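# Clip two heat sinks onto their power modules

## Task

Both heat sinks already rest on their power modules; secure each with its module's spring clip, closed until it clicks, while each heat sink stays seated on its studs and both modules remain lying flat on the table.

## Robot and tools

Robot: two arms, left_arm and right_arm, each ending in a five-jointed dexterous hand (right_arm a right hand, left_arm its mirror image). Cameras: cam_head_left, cam_head_right, cam_high, cam_low (fixed) and cam_left_wrist, cam_right_wrist (on the hands), all 896x504.

Frames. The scene frame has its origin at table-top height midway between the arms, +z up, +x out over the table, left_arm on the +y side. Base positions: left_arm (+0.004, +0.353, +0.032) m, right_arm (-0.040, -0.408, +0.032) m, each turned slightly about z. Reported hand positions (m), quaternions (wxyz) and velocities are in that arm's own base frame; fixed cameras and the table use the scene frame. Motion offsets use the current Hand target's own axes. Hand-point axes on the right hand: +z points along straightened fingers toward the tips, +x runs across the palm away from the thumb, +y points out of the palm face (palm surface at y = -0.062). On the left hand +x points toward the thumb instead. A rigid mast juts from the wrist on the palm side and can strike things.

A row is 48 numbers, each in [-1, 1], always covering both arms: left_arm dx, dy, dz, rx, ry, rz; then 16 left hand motor goals; left current_limit, speed; then the same 24 for right_arm. Motor order: index_mcp, index_abd, index_pip, index_dip, thumb_cmc, thumb_axl, thumb_mcp, thumb_ipl, middle_mcp, middle_abd, middle_pip, middle_dip, ring_mcp, ring_abd, ring_pip, ring_dip. The same order is used in hand_goal, hand_measured, hand_current_ma and hand_state.

Pose numbers are offsets, not poses: they displace the hand point from its Hand target as it stood when the action (or move) began, along that target's axes. 1.0 equals 0.6 m for dx, dy, dz or 180 degrees for rx, ry, rz, which together form one rotation vector. Within an action every row is measured from that same start, not from the prior row; sending the same offset in a new call moves further. Six zeros re-request the current Hand target. Commanded orientation is clipped to 32 degrees from the measured one each step.

Hand numbers are absolute goal angles, scaled between each hinge's two stops; a 0 is a real goal, so to keep a hand unchanged, echo back its hand_goal, hand_current_limit and hand_speed. Straight values: finger _mcp -0.75, _abd 0.00, _pip -0.58, _dip -0.70; thumb_cmc -0.71, thumb_axl -0.68, thumb_mcp -0.23, thumb_ipl -0.17. Toward +1 fingers curl toward the palm and thumb_cmc brings the thumb in front of the palm. current_limit maps -1..+1 to 0..550 mA (minimum 11 mA); speed sets the set-point rate to (speed+1)/2 of 8.5 rad/s. Initially +0.4 and -0.6.

Tools:
- execute_actions(actions, cameras): actions is a list of actions, each a list of up to 15 rows at 1/30 s per step; a short action repeats its final row. Images return only if actions is empty or cameras requests them.
- move(target, speed, blend, stop_force, zero, blocking, cameras): target is one 48-number row or up to 15 rows, all offsets from the Hand targets at the move's start. speed 0.002 to 3.6 m/s (default 0.25), one value or one per target; turning capped at twice that in rad/s. blend in m rounds corners (0 = stop at each). stop_force 3 to 120 N ends an arm's path when the wrist sensor feels that much resistance; unreliable while rotating, and omit it when backing away from contact. zero (default true) re-zeros the sensor before the move. blocking=false returns after about 0.5 s (not allowed with stop_force). Paths ignore obstacles. Result adds a move: line such as done, off_target, moving, held or fault, plus limits (paced, held).
- wait(seconds 0 to 10), stop() brakes a running move, zoom_image(camera, region [x0,y0,x1,y1], at most 504x504 px, latest image), zero_wrist_force(arm), finished_scene(scene 1 or 2), irreversible.

Results: end_effector_position/quat, Hand target (next offsets count from it; the hand may rest short of it, so resend the gap), Joint velocities ("within noise" when still), joint torques (include arm weight), Wrist force/torque in the hand's axes plus the peak since last shown, motor temperatures, and per-motor hand_state: moving, goal, blocked (pressing short of goal) or overload.

Avoid: contact torque at a joint limit (wrist joints 26.3 N m, others 141) or about 150 N net force causes a 10 s arm stop; a target slightly beyond firm contact can do it. A motor at 495 mA or more for 5 s shuts down for 10 s. 85 °C triggers an over-temperature stop. After a HAND FAULT line, remaining motion calls in that reply are skipped. Don't let the arms or hands touch each other or one hand grip the other; don't route paths close to an arm's own base. Don't drop, fling or slam parts, knock anything off the table, or strike fixed objects. Thinking time runs the clock while the robot holds its last command.

Each tool is called after "Emit:" as name(argument=value, ...) on one line, values as JSON.

## Session

Emit:
execute_actions(actions=[])

Scene clock: 0.00 s.
left_arm: end_effector_position=(+0.8147, +0.0751, +0.3060) hand_goal=(-0.754, +0.000, -0.576, -0.696, -0.714, -0.678, -0.226, -0.168, -0.754, +0.000, -0.576, -0.696, -0.754, +0.000, -0.576, -0.696) hand_measured=(-0.754, +0.000, -0.576, -0.696, -0.714, -0.678, -0.226, -0.168, -0.754, +0.000, -0.576, -0.696, -0.754, +0.000, -0.576, -0.696) hand_current_ma=(+0, +0, +0, +0, +0, +0, +0, +0, +0, +0, +0, +0, +0, +0, +0, +0) hand_state=(goal, goal, goal, goal, goal, goal, goal, goal, goal, goal, goal, goal, goal, goal, goal, goal) hand_current_limit=0.40 hand_speed=-0.60 end_effector_quat_wxyz=(+0.576, +0.329, +0.745, -0.073) | right_arm: end_effector_position=(+0.4597, +0.5676, +0.2447) hand_goal=(-0.754, +0.000, -0.576, -0.696, -0.714, -0.678, -0.226, -0.168, -0.754, +0.000, -0.576, -0.696, -0.754, +0.000, -0.576, -0.696) hand_measured=(-0.754, +0.000, -0.576, -0.696, -0.714, -0.678, -0.226, -0.168, -0.754, +0.000, -0.576, -0.696, -0.754, +0.000, -0.576, -0.696) hand_current_ma=(+0, +0, +0, +0, +0, +0, +0, +0, +0, +0, +0, +0, +0, +0, +0, +0) hand_state=(goal, goal, goal, goal, goal, goal, goal, goal, goal, goal, goal, goal, goal, goal, goal, goal) hand_current_limit=0.40 hand_speed=-0.60 end_effector_quat_wxyz=(-0.352, +0.663, +0.658, +0.063)
Joint positions: left_arm=[3.558 -2.099 -1.69 0.107 0.687 -0.847] | right_arm=[0.556 -1.191 1.428 -1.766 -0.84 0.547]
Joint velocities: within noise
Joint torques (N m): no reading
Motor temperatures (°C): left_arm=[38 31 39 41 43 38] | right_arm=[39 30 32 34 43 48]
Wrist force (N): no reading
Wrist torque (N m): no reading
Wrist force, peak (N): no reading
Hand target: left_arm +0.8147, +0.0751, +0.3060; +0.576, +0.329, +0.745, -0.073 | right_arm +0.4597, +0.5676, +0.2447; -0.352, +0.663, +0.658, +0.063

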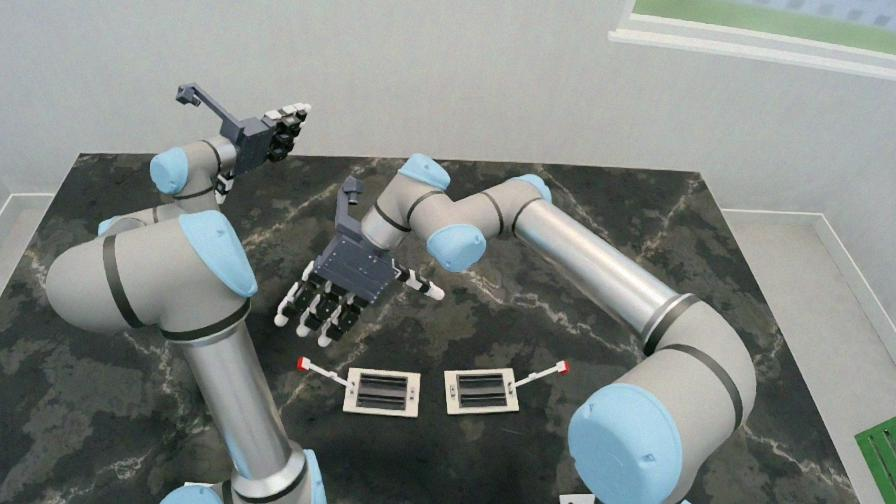

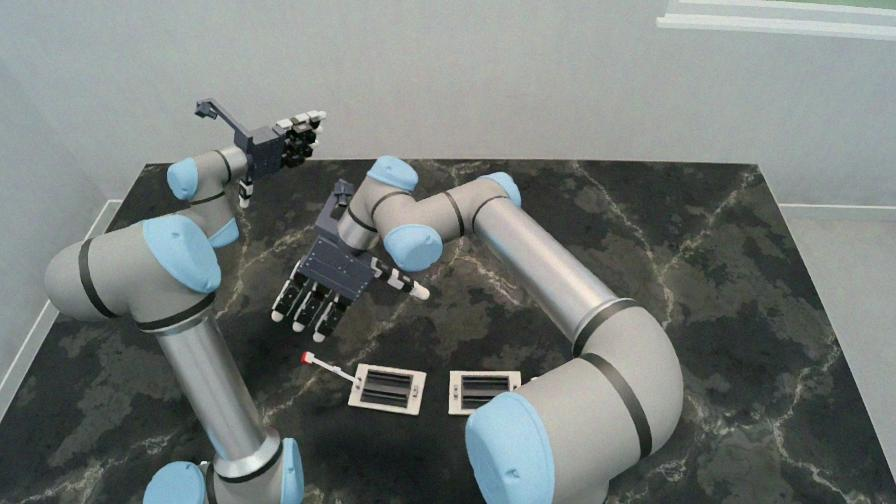

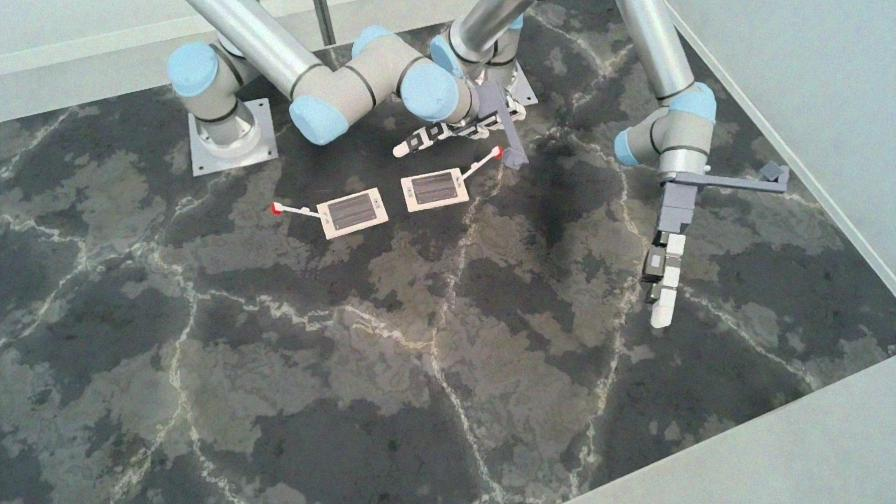

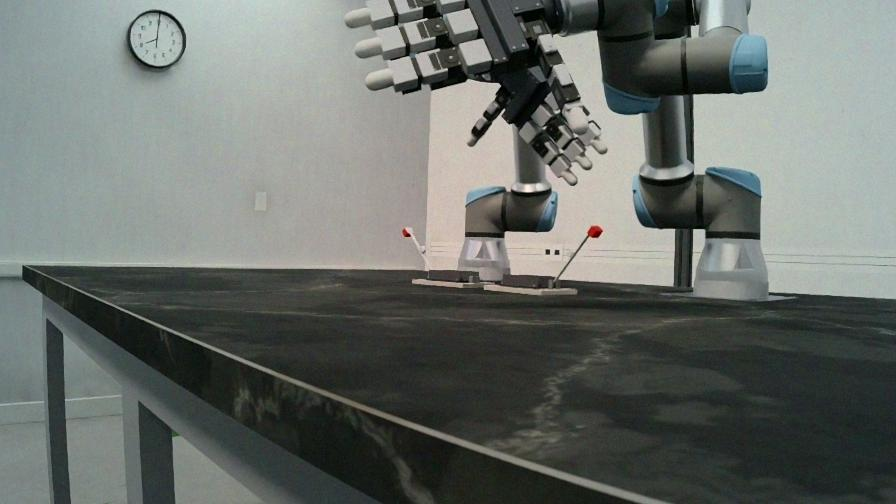

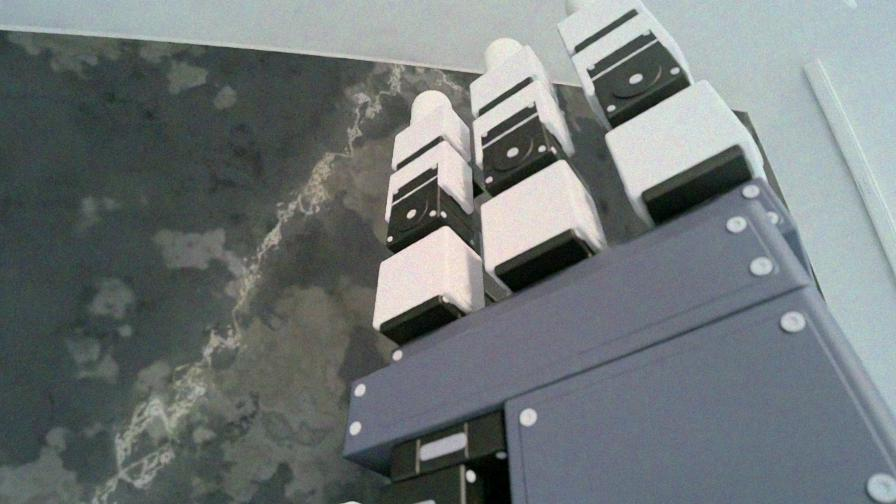

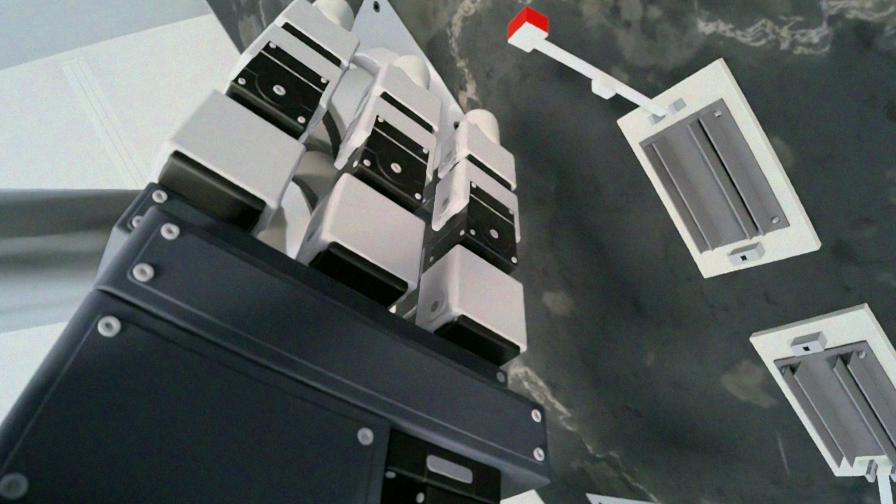

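Emit:
zoom_image(camera="cam_right_wrist", region=[480, 0, 896, 310])

Emit:
zoom_image(camera="cam_head_left", region=[280, 330, 600, 450])

Emit:
zoom_image(camera="cam_low", region=[380, 200, 640, 320])

Emit:
zoom_image(camera="cam_high", region=[250, 120, 530, 260])

Scaled by 1.212.

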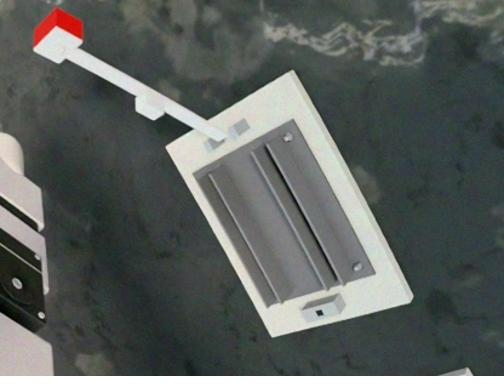

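Scaled by 1.575.

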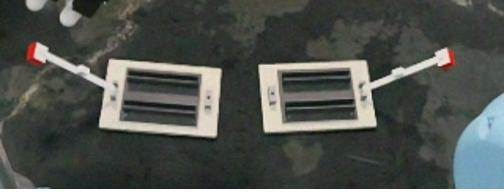

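Scaled by 1.938.

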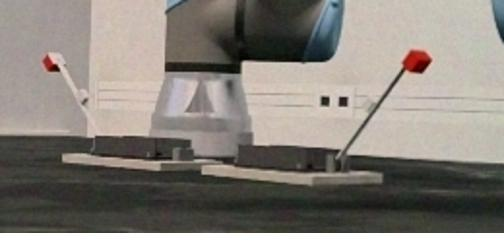

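Scaled by 1.800.

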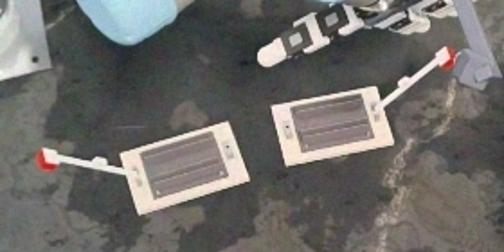

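Emit:
move(target=[0.0515,-0.4670,-0.6518,0.4854,0.0495,0.6327,0.479,0,0.883,-0.145,-0.714,-0.678,-0.226,-0.168,0.479,0,0.883,-0.145,0.479,0,0.883,-0.145,0.4,-0.6,-0.7385,-0.2625,-0.5312,0.0541,-0.2543,-0.4970,0.479,0,0.883,-0.145,-0.714,-0.678,-0.226,-0.168,0.479,0,0.883,-0.145,0.479,0,0.883,-0.145,0.4,-0.6], speed=0.3, cameras=["all"])

Scene clock: 136.47 s.
left_arm: end_effector_position=(+0.3335, +0.0613, +0.3301) hand_goal=(+0.478, +0.000, +0.882, -0.146, -0.714, -0.678, -0.226, -0.168, +0.478, +0.000, +0.882, -0.146, +0.478, +0.000, +0.882, -0.146) hand_measured=(+0.444, -0.002, +0.810, -0.162, -0.730, -0.680, -0.224, -0.168, +0.452, -0.002, +0.808, -0.162, +0.456, +0.000, +0.806, -0.166) hand_current_ma=(-29, +0, -101, -7, -6, +0, +0, +0, -17, +0, -103, -7, -13, +0, -108, -10) hand_state=(blocked, goal, blocked, goal, goal, goal, goal, goal, blocked, goal, blocked, goal, blocked, goal, blocked, goal) hand_current_limit=0.40 hand_speed=-0.60 end_effector_quat_wxyz=(+0.000, +1.000, -0.024, +0.000) | right_arm: end_effector_position=(+0.3804, +0.0078, +0.2997) hand_goal=(+0.478, +0.000, +0.882, -0.146, -0.714, -0.678, -0.226, -0.168, +0.478, +0.000, +0.882, -0.146, +0.478, +0.000, +0.882, -0.146) hand_measured=(+0.440, +0.000, +0.808, -0.162, -0.722, -0.680, -0.224, -0.168, +0.454, +0.000, +0.810, -0.168, +0.454, +0.000, +0.806, -0.162) hand_current_ma=(-84, +0, -198, -23, -9, -1, +2, +0, -46, +0, -190, -35, -45, +0, -204, -23) hand_state=(blocked, goal, blocked, goal, goal, goal, goal, goal, blocked, goal, blocked, blocked, blocked, goal, blocked, goal) hand_current_limit=0.40 hand_speed=-0.60 end_effector_quat_wxyz=(+0.000, -0.032, +0.999, +0.000)
Joint positions: left_arm=[3.973 -1.158 -1.964 -1.592 1.571 2.45] | right_arm=[-0.58 -1.916 2 -1.655 -1.57 -2.215]
Joint torques (N m): left_arm=[-9.55 10.32 37.45 1.39 0.2 1.29] | right_arm=[1.4 -0.96 -24.9 -1.66 -1.19 -1.58]
Wrist force (N): left_arm=[2.2 -0.5 -0.1] | right_arm=[-0.1 -0.3 -0.2]
Wrist torque (N m): left_arm=[0.11 -0.11 0.25] | right_arm=[0.10 -0.01 -0.10]
Wrist force, peak (N): left_arm=[2.5 -0.6 -0.2] | right_arm=[0.3 -1.4 -0.2]
Hand target: left_arm +0.3334, +0.0613, +0.3301; +0.000, +1.000, -0.024, +0.000 | right_arm +0.3804, +0.0078, +0.2997; +0.000, -0.032, +0.999, +0.000
Off the commanded pose: left_arm 0.000 m, 0 deg | right_arm 0.000 m, 0 deg.
move: done
camera_calibration:
cam_left_wrist: T_world_to_cam=[[-0.746347, 0.665556, 0.00100606, 0.169374], [0.466601, 0.522162, 0.713884, -0.469968], [0.474604, 0.533274, -0.700264, 0.168433], [0, 0, 0, 1]] pos_world=[0.26576, 0.0428508, 0.453279]
cam_right_wrist: T_world_to_cam=[[0.728145, 0.684475, -0.0360514, -0.233297], [0.514888, -0.511504, 0.687935, -0.437907], [0.452433, -0.519478, -0.724877, 0.177543], [0, 0, 0, 1]] pos_world=[0.315021, 0.0279244, 0.421537]

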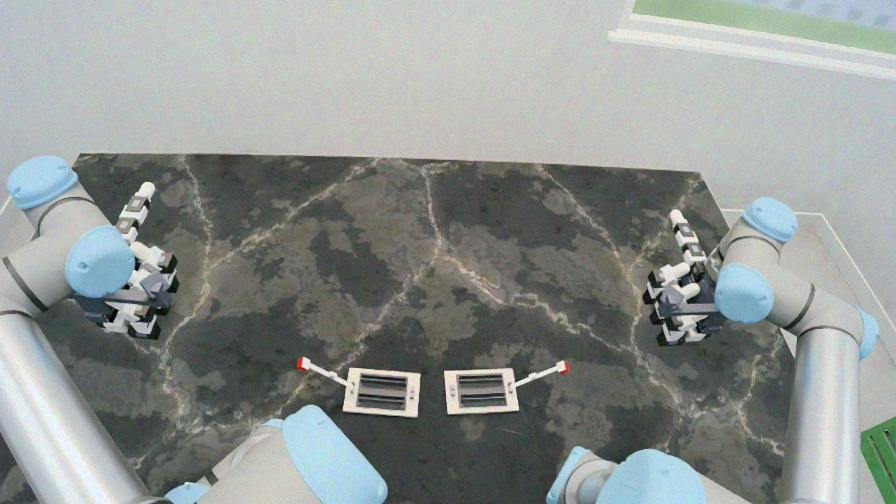

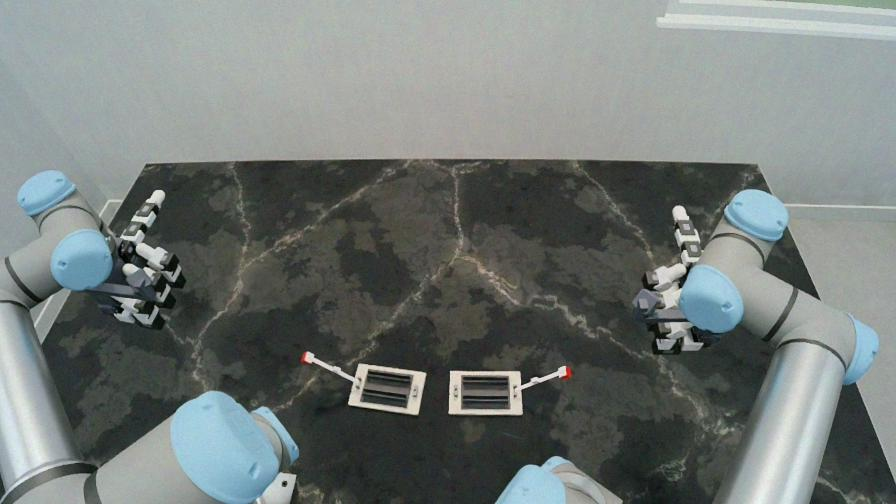

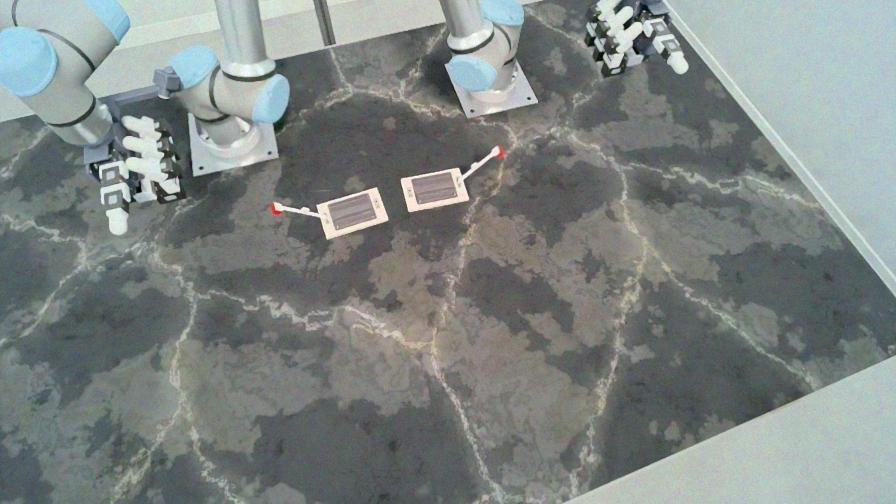

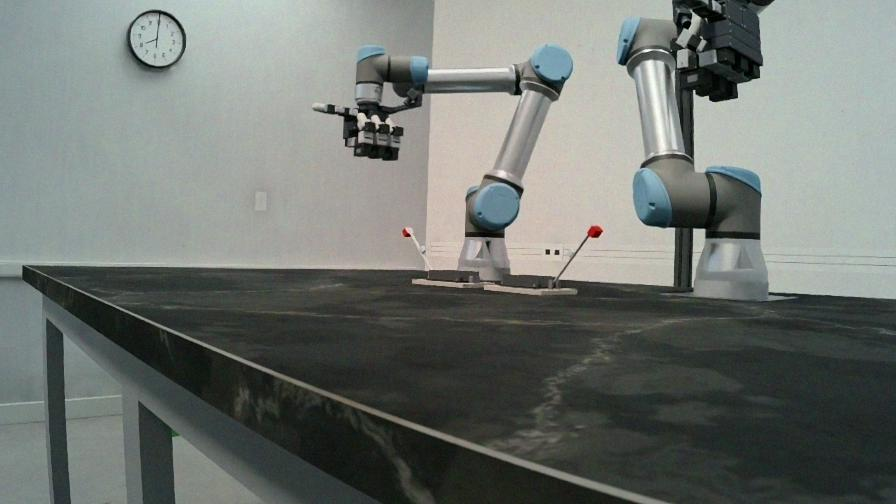

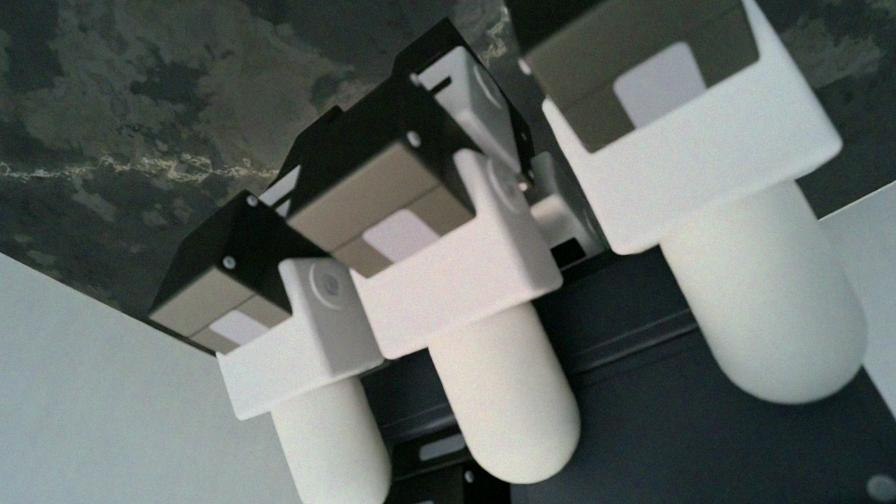

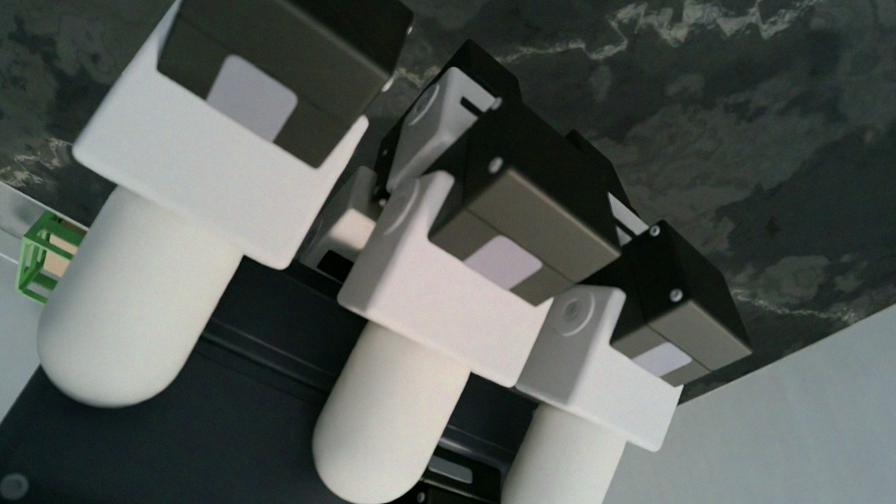

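Emit:
zoom_image(camera="cam_high", region=[170, 40, 570, 260])

Emit:
zoom_image(camera="cam_head_left", region=[280, 340, 600, 430])

Emit:
zoom_image(camera="cam_low", region=[390, 210, 630, 310])

Scaled by 1.260.

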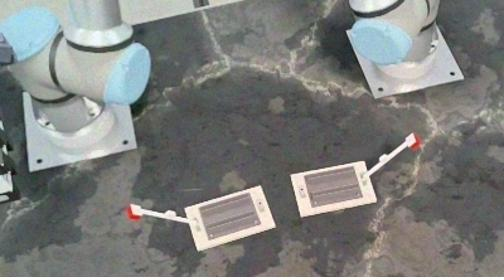

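Scaled by 1.575.

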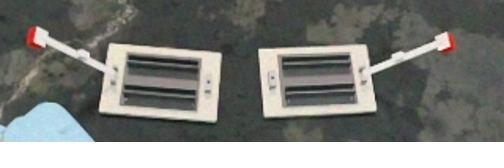

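Scaled by 2.100.

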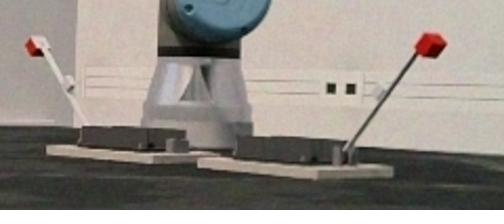

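Emit:
move(target=[0.0370,0.1633,0.42,0,0,0,0.46,0,0.83,-0.145,-0.714,-0.678,-0.226,-0.168,0.46,0,0.83,-0.145,0.46,0,0.83,-0.145,0.4,-0.6,0.0213,0.0620,0.3695,0,0,0,0.46,0,0.83,-0.145,-0.714,-0.678,-0.226,-0.168,0.46,0,0.83,-0.145,0.46,0,0.83,-0.145,0.4,-0.6], speed=0.2, cameras=["all"])

Scene clock: 170.27 s.
left_arm: end_effector_position=(+0.3508, -0.0376, +0.0782) hand_goal=(+0.460, +0.000, +0.830, -0.146, -0.714, -0.678, -0.226, -0.168, +0.460, +0.000, +0.830, -0.146, +0.460, +0.000, +0.830, -0.146) hand_measured=(+0.438, -0.002, +0.806, -0.162, -0.730, -0.680, -0.224, -0.168, +0.446, -0.002, +0.808, -0.160, +0.450, +0.000, +0.806, -0.162) hand_current_ma=(-14, +0, -14, -7, -6, +0, +0, +0, -5, +0, -12, -5, -4, +0, -13, -7) hand_state=(blocked, goal, blocked, goal, goal, goal, goal, goal, goal, goal, blocked, goal, goal, goal, blocked, goal) hand_current_limit=0.40 hand_speed=-0.60 end_effector_quat_wxyz=(+0.000, +1.000, -0.024, +0.000) | right_arm: end_effector_position=(+0.3653, +0.0443, +0.0780) hand_goal=(+0.460, +0.000, +0.830, -0.146, -0.714, -0.678, -0.226, -0.168, +0.460, +0.000, +0.830, -0.146, +0.460, +0.000, +0.830, -0.146) hand_measured=(+0.434, +0.000, +0.804, -0.162, -0.722, -0.680, -0.224, -0.168, +0.448, +0.000, +0.810, -0.164, +0.448, +0.000, +0.806, -0.160) hand_current_ma=(-49, +0, -44, -23, -9, -1, +3, +0, -18, +0, -33, -27, -18, +0, -39, -19) hand_state=(blocked, goal, blocked, goal, goal, goal, goal, goal, goal, goal, blocked, goal, goal, goal, blocked, goal) hand_current_limit=0.40 hand_speed=-0.60 end_effector_quat_wxyz=(+0.000, -0.032, +0.999, +0.000)
Joint positions: left_arm=[3.694 -1.399 -2.514 -0.8 1.571 2.172] | right_arm=[-0.511 -1.697 2.48 -2.353 -1.57 -2.146]
Joint torques (N m): left_arm=[5.67 4.01 17.76 3.77 2.24 2.11] | right_arm=[-13.91 -5.48 -15.42 -3.74 0.83 -1.54]
Wrist force (N): left_arm=[1.8 -0.6 -0.1] | right_arm=[-0.5 -0.2 -0.3]
Wrist torque (N m): left_arm=[0.11 -0.06 0.06] | right_arm=[0.13 0.08 -0.13]
Wrist force, peak (N): left_arm=[2.1 -1.3 -1.9] | right_arm=[-0.3 -0.6 -1.5]
Hand target: left_arm +0.3508, -0.0376, +0.0781; +0.000, +1.000, -0.024, +0.000 | right_arm +0.3653, +0.0442, +0.0780; +0.000, -0.032, +0.999, +0.000
Off the commanded pose: left_arm 0.000 m, 0 deg | right_arm 0.000 m, 0 deg.
move: done
camera_calibration:
cam_left_wrist: T_world_to_cam=[[-0.746112, 0.665819, 0.00104353, 0.248303], [0.466674, 0.521832, 0.714078, -0.24665], [0.474902, 0.533269, -0.700066, 0.0364411], [0, 0, 0, 1]] pos_world=[0.283061, -0.0560482, 0.201379]
cam_right_wrist: T_world_to_cam=[[0.727944, 0.684689, -0.0360416, -0.255161], [0.514985, -0.511302, 0.688012, -0.259124], [0.452646, -0.519395, -0.724804, 0.0425669], [0, 0, 0, 1]] pos_world=[0.29992, 0.0643245, 0.199937]

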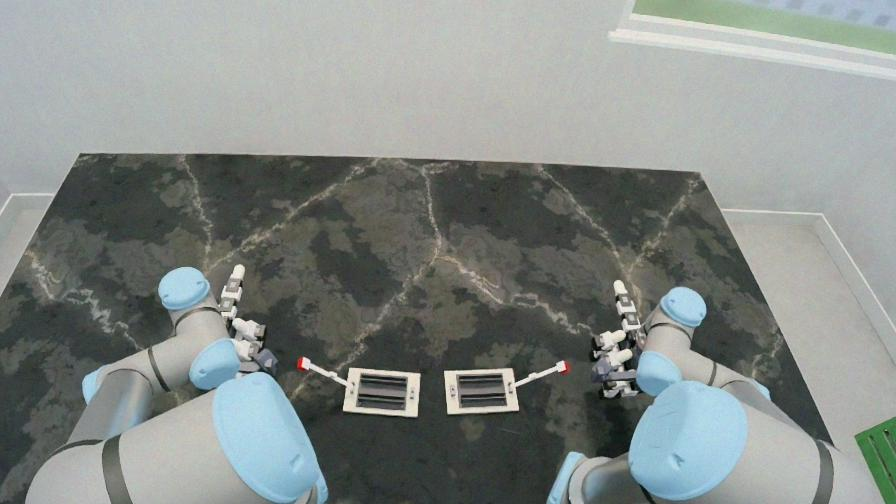

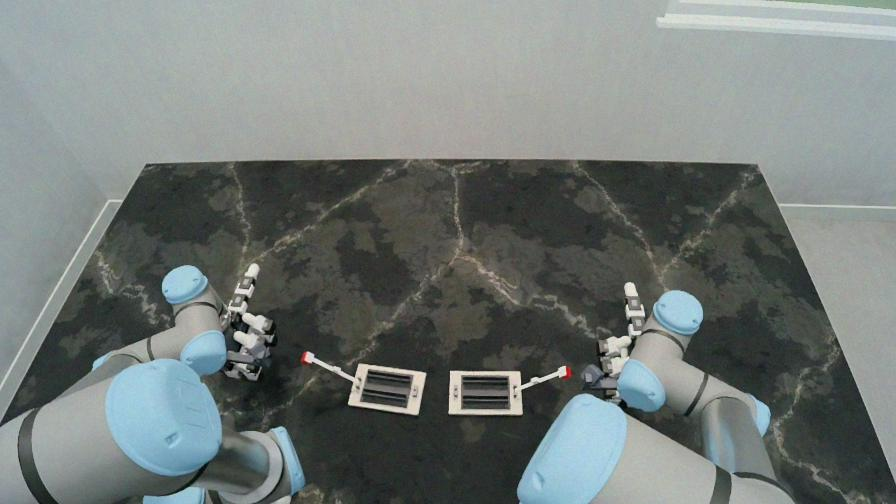

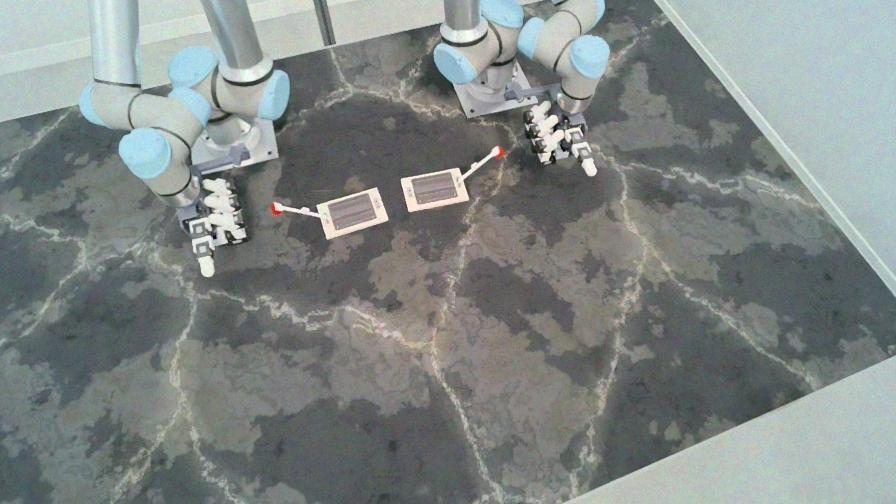

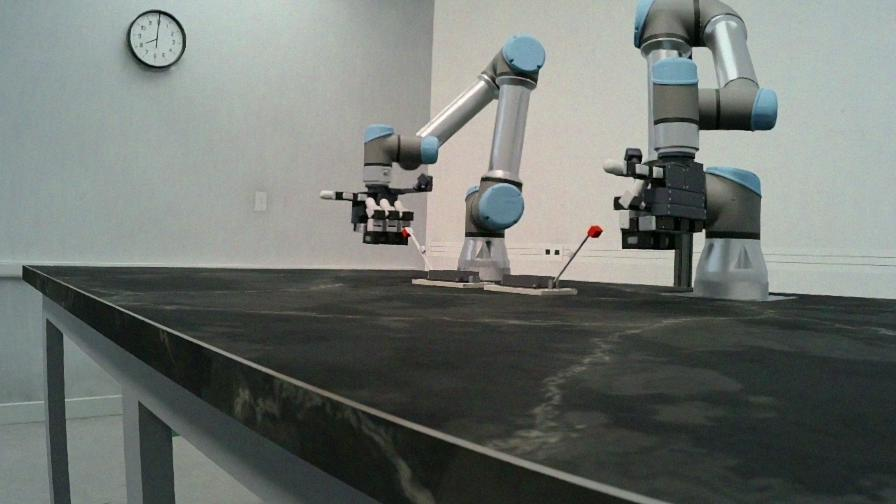

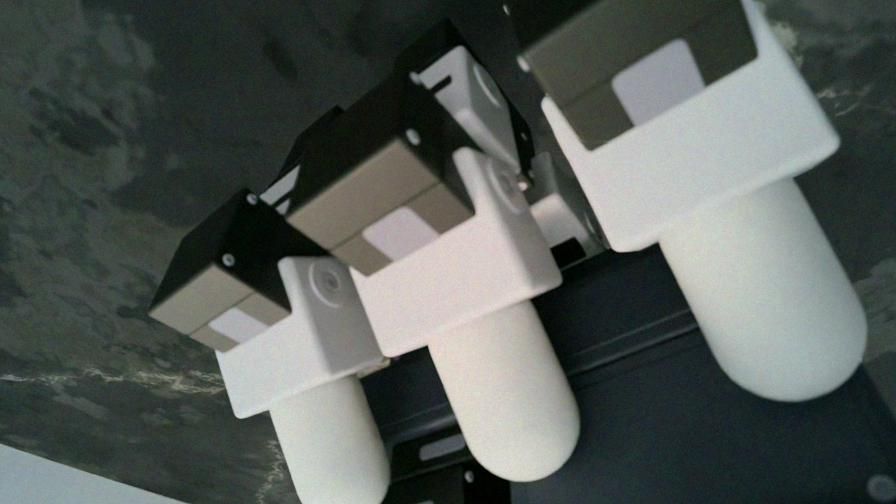

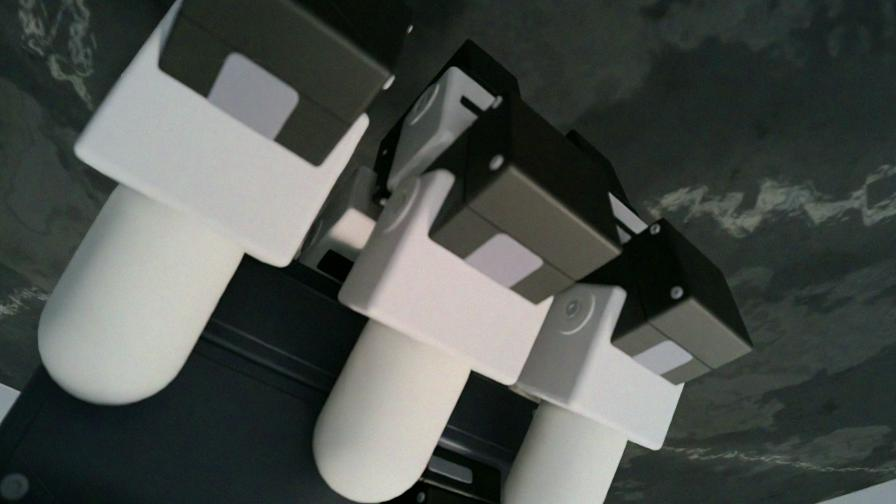

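Emit:
zoom_image(camera="cam_head_left", region=[210, 300, 430, 430])

Emit:
zoom_image(camera="cam_high", region=[400, 80, 620, 220])

Emit:
zoom_image(camera="cam_low", region=[340, 140, 720, 310])

Emit:
zoom_image(camera="cam_head_right", region=[190, 300, 440, 430])

Scaled by 2.291.

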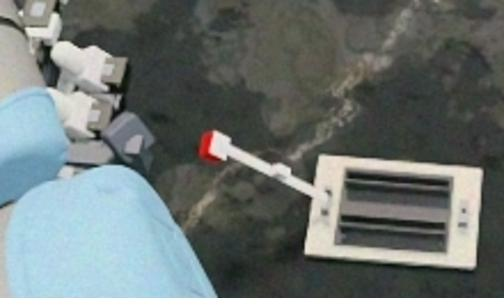

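Scaled by 2.291.

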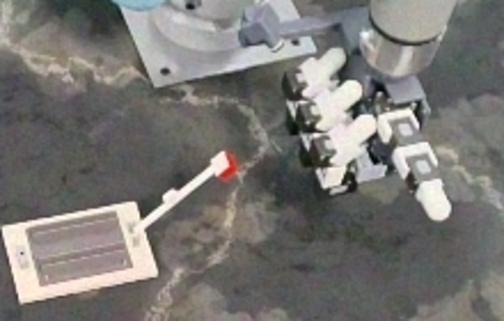

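Scaled by 1.326.

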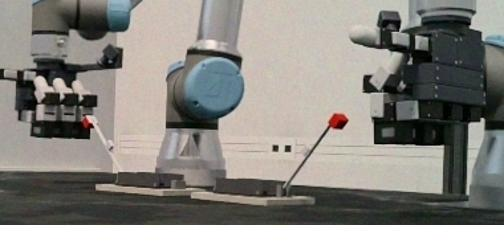

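Scaled by 2.016.

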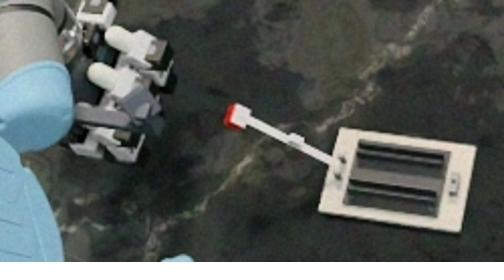

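Emit:
zoom_image(camera="cam_low", region=[580, 140, 720, 280])

Emit:
zoom_image(camera="cam_low", region=[310, 150, 450, 290])

Scaled by 3.600.

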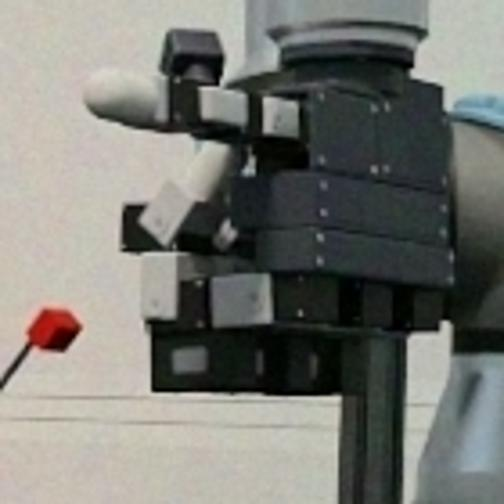

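Scaled by 3.600.

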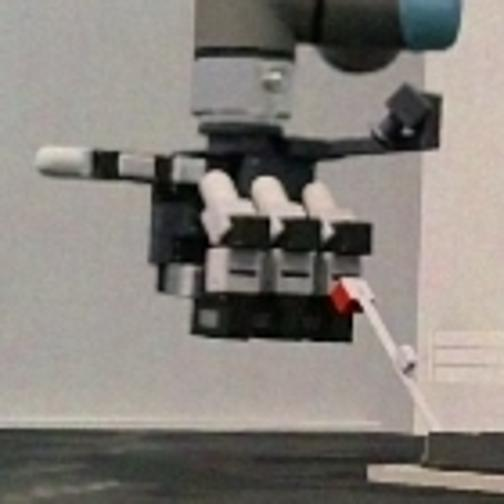

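Emit:
move(target=[0,0,0,0,0,0,1.0,0,0.08,-0.696,-0.714,-0.678,-0.226,-0.168,1.0,0,0.08,-0.696,1.0,0,0.08,-0.696,0.4,-0.6,0,0,0,0,0,0,1.0,0,0.08,-0.696,-0.714,-0.678,-0.226,-0.168,1.0,0,0.08,-0.696,1.0,0,0.08,-0.696,0.4,-0.6], speed=0.2, cameras=["cam_low", "cam_high", "cam_left_wrist", "cam_head_left"])

Emit:
zoom_image(camera="cam_low", region=[580, 140, 720, 280])

Emit:
zoom_image(camera="cam_low", region=[310, 150, 450, 290])

Scene clock: 232.47 s.
left_arm: end_effector_position=(+0.3508, -0.0376, +0.0781) hand_goal=(+1.000, +0.000, +0.080, -0.696, -0.714, -0.678, -0.226, -0.168, +1.000, +0.000, +0.080, -0.696, +1.000, +0.000, +0.080, -0.696) hand_measured=(+0.986, -0.002, +0.082, -0.694, -0.716, -0.680, -0.224, -0.168, +0.984, -0.002, +0.082, -0.694, +0.676, +0.000, +0.596, -0.386) hand_current_ma=(-6, +0, +0, +0, +0, +0, +0, +0, -7, +0, +0, +0, -385, +0, +385, +385) hand_state=(goal, goal, goal, goal, goal, goal, goal, goal, goal, goal, goal, goal, blocked, goal, blocked, blocked) hand_current_limit=0.40 hand_speed=-0.60 end_effector_quat_wxyz=(+0.000, +1.000, -0.024, +0.000) | right_arm: end_effector_position=(+0.3653, +0.0442, +0.0780) hand_goal=(+1.000, +0.000, +0.080, -0.696, -0.714, -0.678, -0.226, -0.168, +1.000, +0.000, +0.080, -0.696, +1.000, +0.000, +0.080, -0.696) hand_measured=(+0.984, +0.000, +0.082, -0.694, -0.716, -0.680, -0.224, -0.168, +0.984, +0.000, +0.082, -0.692, +0.672, +0.000, +0.594, -0.390) hand_current_ma=(-26, +0, +1, +2, -2, -1, +3, +0, -24, +0, +1, +2, -385, +0, +385, +385) hand_state=(goal, goal, goal, goal, goal, goal, goal, goal, goal, goal, goal, goal, blocked, goal, blocked, blocked) hand_current_limit=0.40 hand_speed=-0.60 end_effector_quat_wxyz=(+0.000, -0.032, +0.999, +0.000)
Joint positions: left_arm=[3.694 -1.399 -2.514 -0.8 1.571 2.172] | right_arm=[-0.511 -1.697 2.48 -2.353 -1.57 -2.146]
Joint torques (N m): left_arm=[7.96 2.81 7.81 3.58 1.81 -1.79] | right_arm=[-12.43 -4.13 -10.83 -4.04 0.89 -1.77]
Wrist force (N): left_arm=[1.7 -0.7 -0.2] | right_arm=[-0.5 -0.3 -0.3]
Wrist torque (N m): left_arm=[0.09 -0.05 0.06] | right_arm=[0.11 0.07 -0.11]
Wrist force, peak (N): left_arm=[2.0 -0.9 -0.1] | right_arm=[-0.6 -0.2 -0.5]
Hand target: left_arm +0.3508, -0.0376, +0.0781; +0.000, +1.000, -0.024, +0.000 | right_arm +0.3653, +0.0442, +0.0780; +0.000, -0.032, +0.999, +0.000
Off the commanded pose: left_arm 0.000 m, 0 deg | right_arm 0.000 m, 0 deg.
move: done
camera_calibration:
cam_left_wrist: T_world_to_cam=[[-0.746113, 0.665819, 0.00115019, 0.248282], [0.466753, 0.521808, 0.714044, -0.246596], [0.474823, 0.533294, -0.7001, 0.036402], [0, 0, 0, 1]] pos_world=[0.283061, -0.0560482, 0.20128]
Images, in order (width x height): cam_head_left 896x504, cam_high 896x504, cam_low 896x504, cam_left_wrist 896x504.

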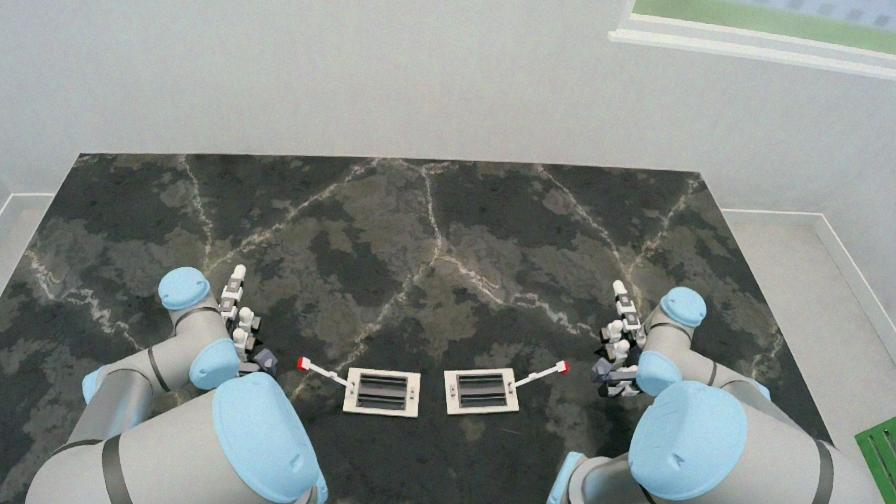

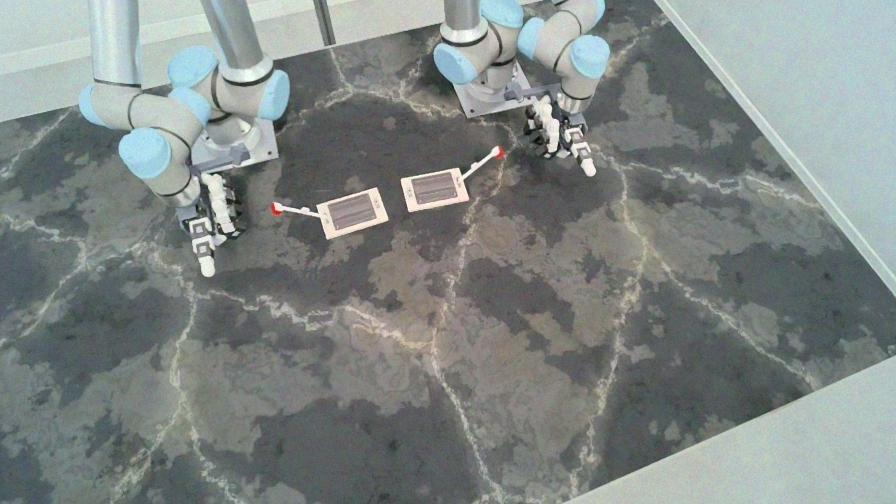

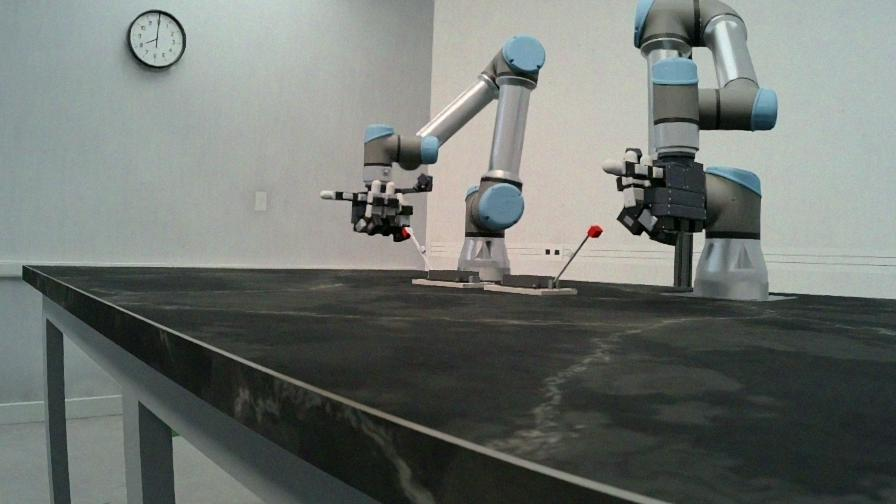

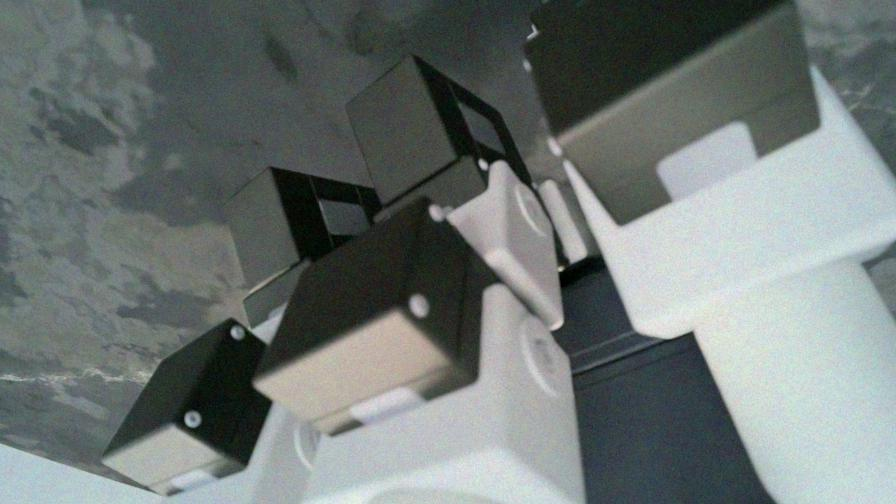

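Scaled by 3.600.

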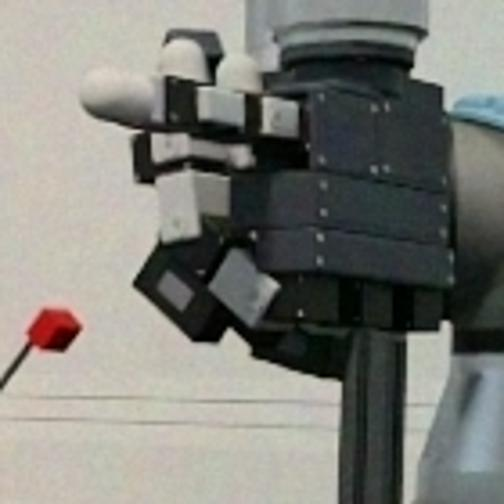

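Scaled by 3.600.

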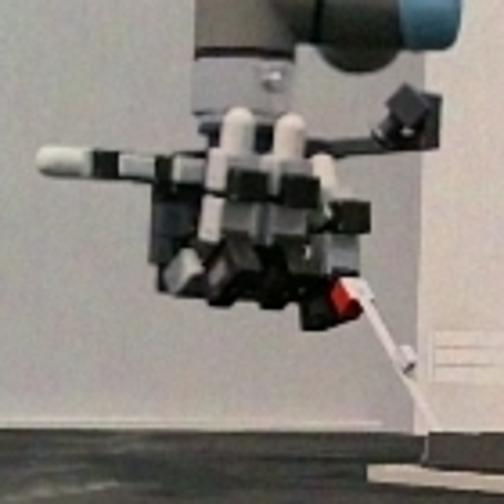

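Emit:
move(target=[[0,0,0,0,0,0,1.0,0,0.08,-0.696,-0.714,-0.678,-0.226,-0.168,1.0,0,0.08,-0.696,0.3,0,0.08,-0.696,0.4,-0.6,0,0,0,0,0,0,1.0,0,0.08,-0.696,-0.714,-0.678,-0.226,-0.168,1.0,0,0.08,-0.696,0.3,0,0.08,-0.696,0.4,-0.6],[0,0,0,0,0,0,1.0,0,0.08,-0.696,-0.714,-0.678,-0.226,-0.168,1.0,0,0.08,-0.696,1.0,0,0.08,-0.696,0.4,-0.6,0,0,0,0,0,0,1.0,0,0.08,-0.696,-0.714,-0.678,-0.226,-0.168,1.0,0,0.08,-0.696,1.0,0,0.08,-0.696,0.4,-0.6]], speed=0.2, cameras=["cam_low"])

Emit:
zoom_image(camera="cam_low", region=[310, 150, 450, 290])

Emit:
zoom_image(camera="cam_low", region=[580, 140, 720, 280])

Scene clock: 279.80 s.
left_arm: end_effector_position=(+0.3508, -0.0376, +0.0781) hand_goal=(+1.000, +0.000, +0.080, -0.696, -0.714, -0.678, -0.226, -0.168, +1.000, +0.000, +0.080, -0.696, +1.000, +0.000, +0.080, -0.696) hand_measured=(+0.986, -0.002, +0.082, -0.694, -0.716, -0.680, -0.224, -0.168, +0.984, -0.002, +0.082, -0.694, +0.944, -0.022, +0.066, -0.702) hand_current_ma=(-6, +0, +0, +0, +0, +0, +0, +0, -7, +0, +0, +0, -71, -10, -6, -1) hand_state=(goal, goal, goal, goal, goal, goal, goal, goal, goal, goal, goal, goal, blocked, blocked, goal, goal) hand_current_limit=0.40 hand_speed=-0.60 end_effector_quat_wxyz=(+0.000, +1.000, -0.024, +0.000) | right_arm: end_effector_position=(+0.3653, +0.0442, +0.0780) hand_goal=(+1.000, +0.000, +0.080, -0.696, -0.714, -0.678, -0.226, -0.168, +1.000, +0.000, +0.080, -0.696, +1.000, +0.000, +0.080, -0.696) hand_measured=(+0.984, +0.000, +0.082, -0.694, -0.716, -0.680, -0.224, -0.168, +0.984, +0.000, +0.082, -0.692, +0.936, -0.022, +0.066, -0.702) hand_current_ma=(-26, +0, +1, +2, -2, -1, +3, +0, -24, +0, +1, +2, -179, -32, -21, -5) hand_state=(goal, goal, goal, goal, goal, goal, goal, goal, goal, goal, goal, goal, blocked, blocked, goal, goal) hand_current_limit=0.40 hand_speed=-0.60 end_effector_quat_wxyz=(+0.000, -0.032, +0.999, +0.000)
Joint positions: left_arm=[3.694 -1.399 -2.514 -0.8 1.571 2.172] | right_arm=[-0.511 -1.697 2.48 -2.353 -1.57 -2.146]
Joint torques (N m): left_arm=[7.77 10.36 13.12 2.13 -0.05 -1.77] | right_arm=[-11.21 -9.05 -10.41 -3.29 1.01 -1.5]
Wrist force (N): left_arm=[1.7 -0.7 -0.2] | right_arm=[-0.4 -0.1 -0.4]
Wrist torque (N m): left_arm=[0.10 -0.05 0.05] | right_arm=[0.14 0.07 -0.10]
Wrist force, peak (N): left_arm=[2.0 -0.6 -0.4] | right_arm=[-0.4 -0.4 -0.6]
Hand target: left_arm +0.3508, -0.0376, +0.0781; +0.000, +1.000, -0.024, +0.000 | right_arm +0.3653, +0.0442, +0.0780; +0.000, -0.032, +0.999, +0.000
Off the commanded pose: left_arm 0.000 m, 0 deg | right_arm 0.000 m, 0 deg.
move: done
Images, in order (width x height): cam_low 896x504.

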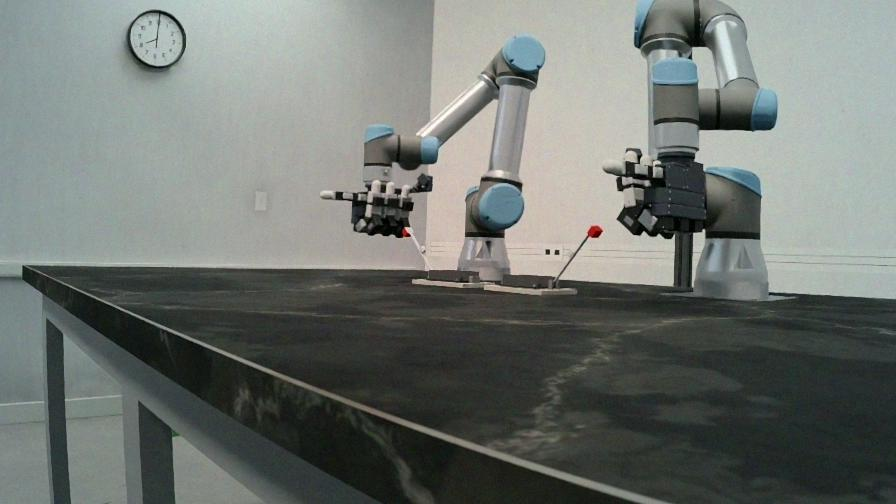

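Scaled by 3.600.

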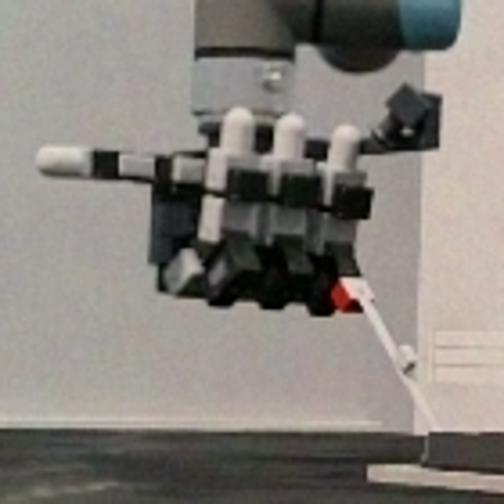

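Scaled by 3.600.

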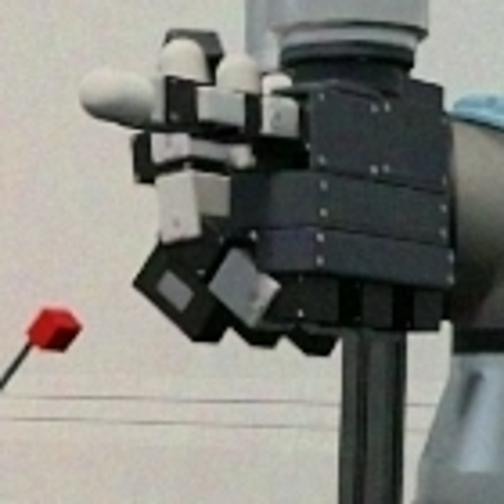

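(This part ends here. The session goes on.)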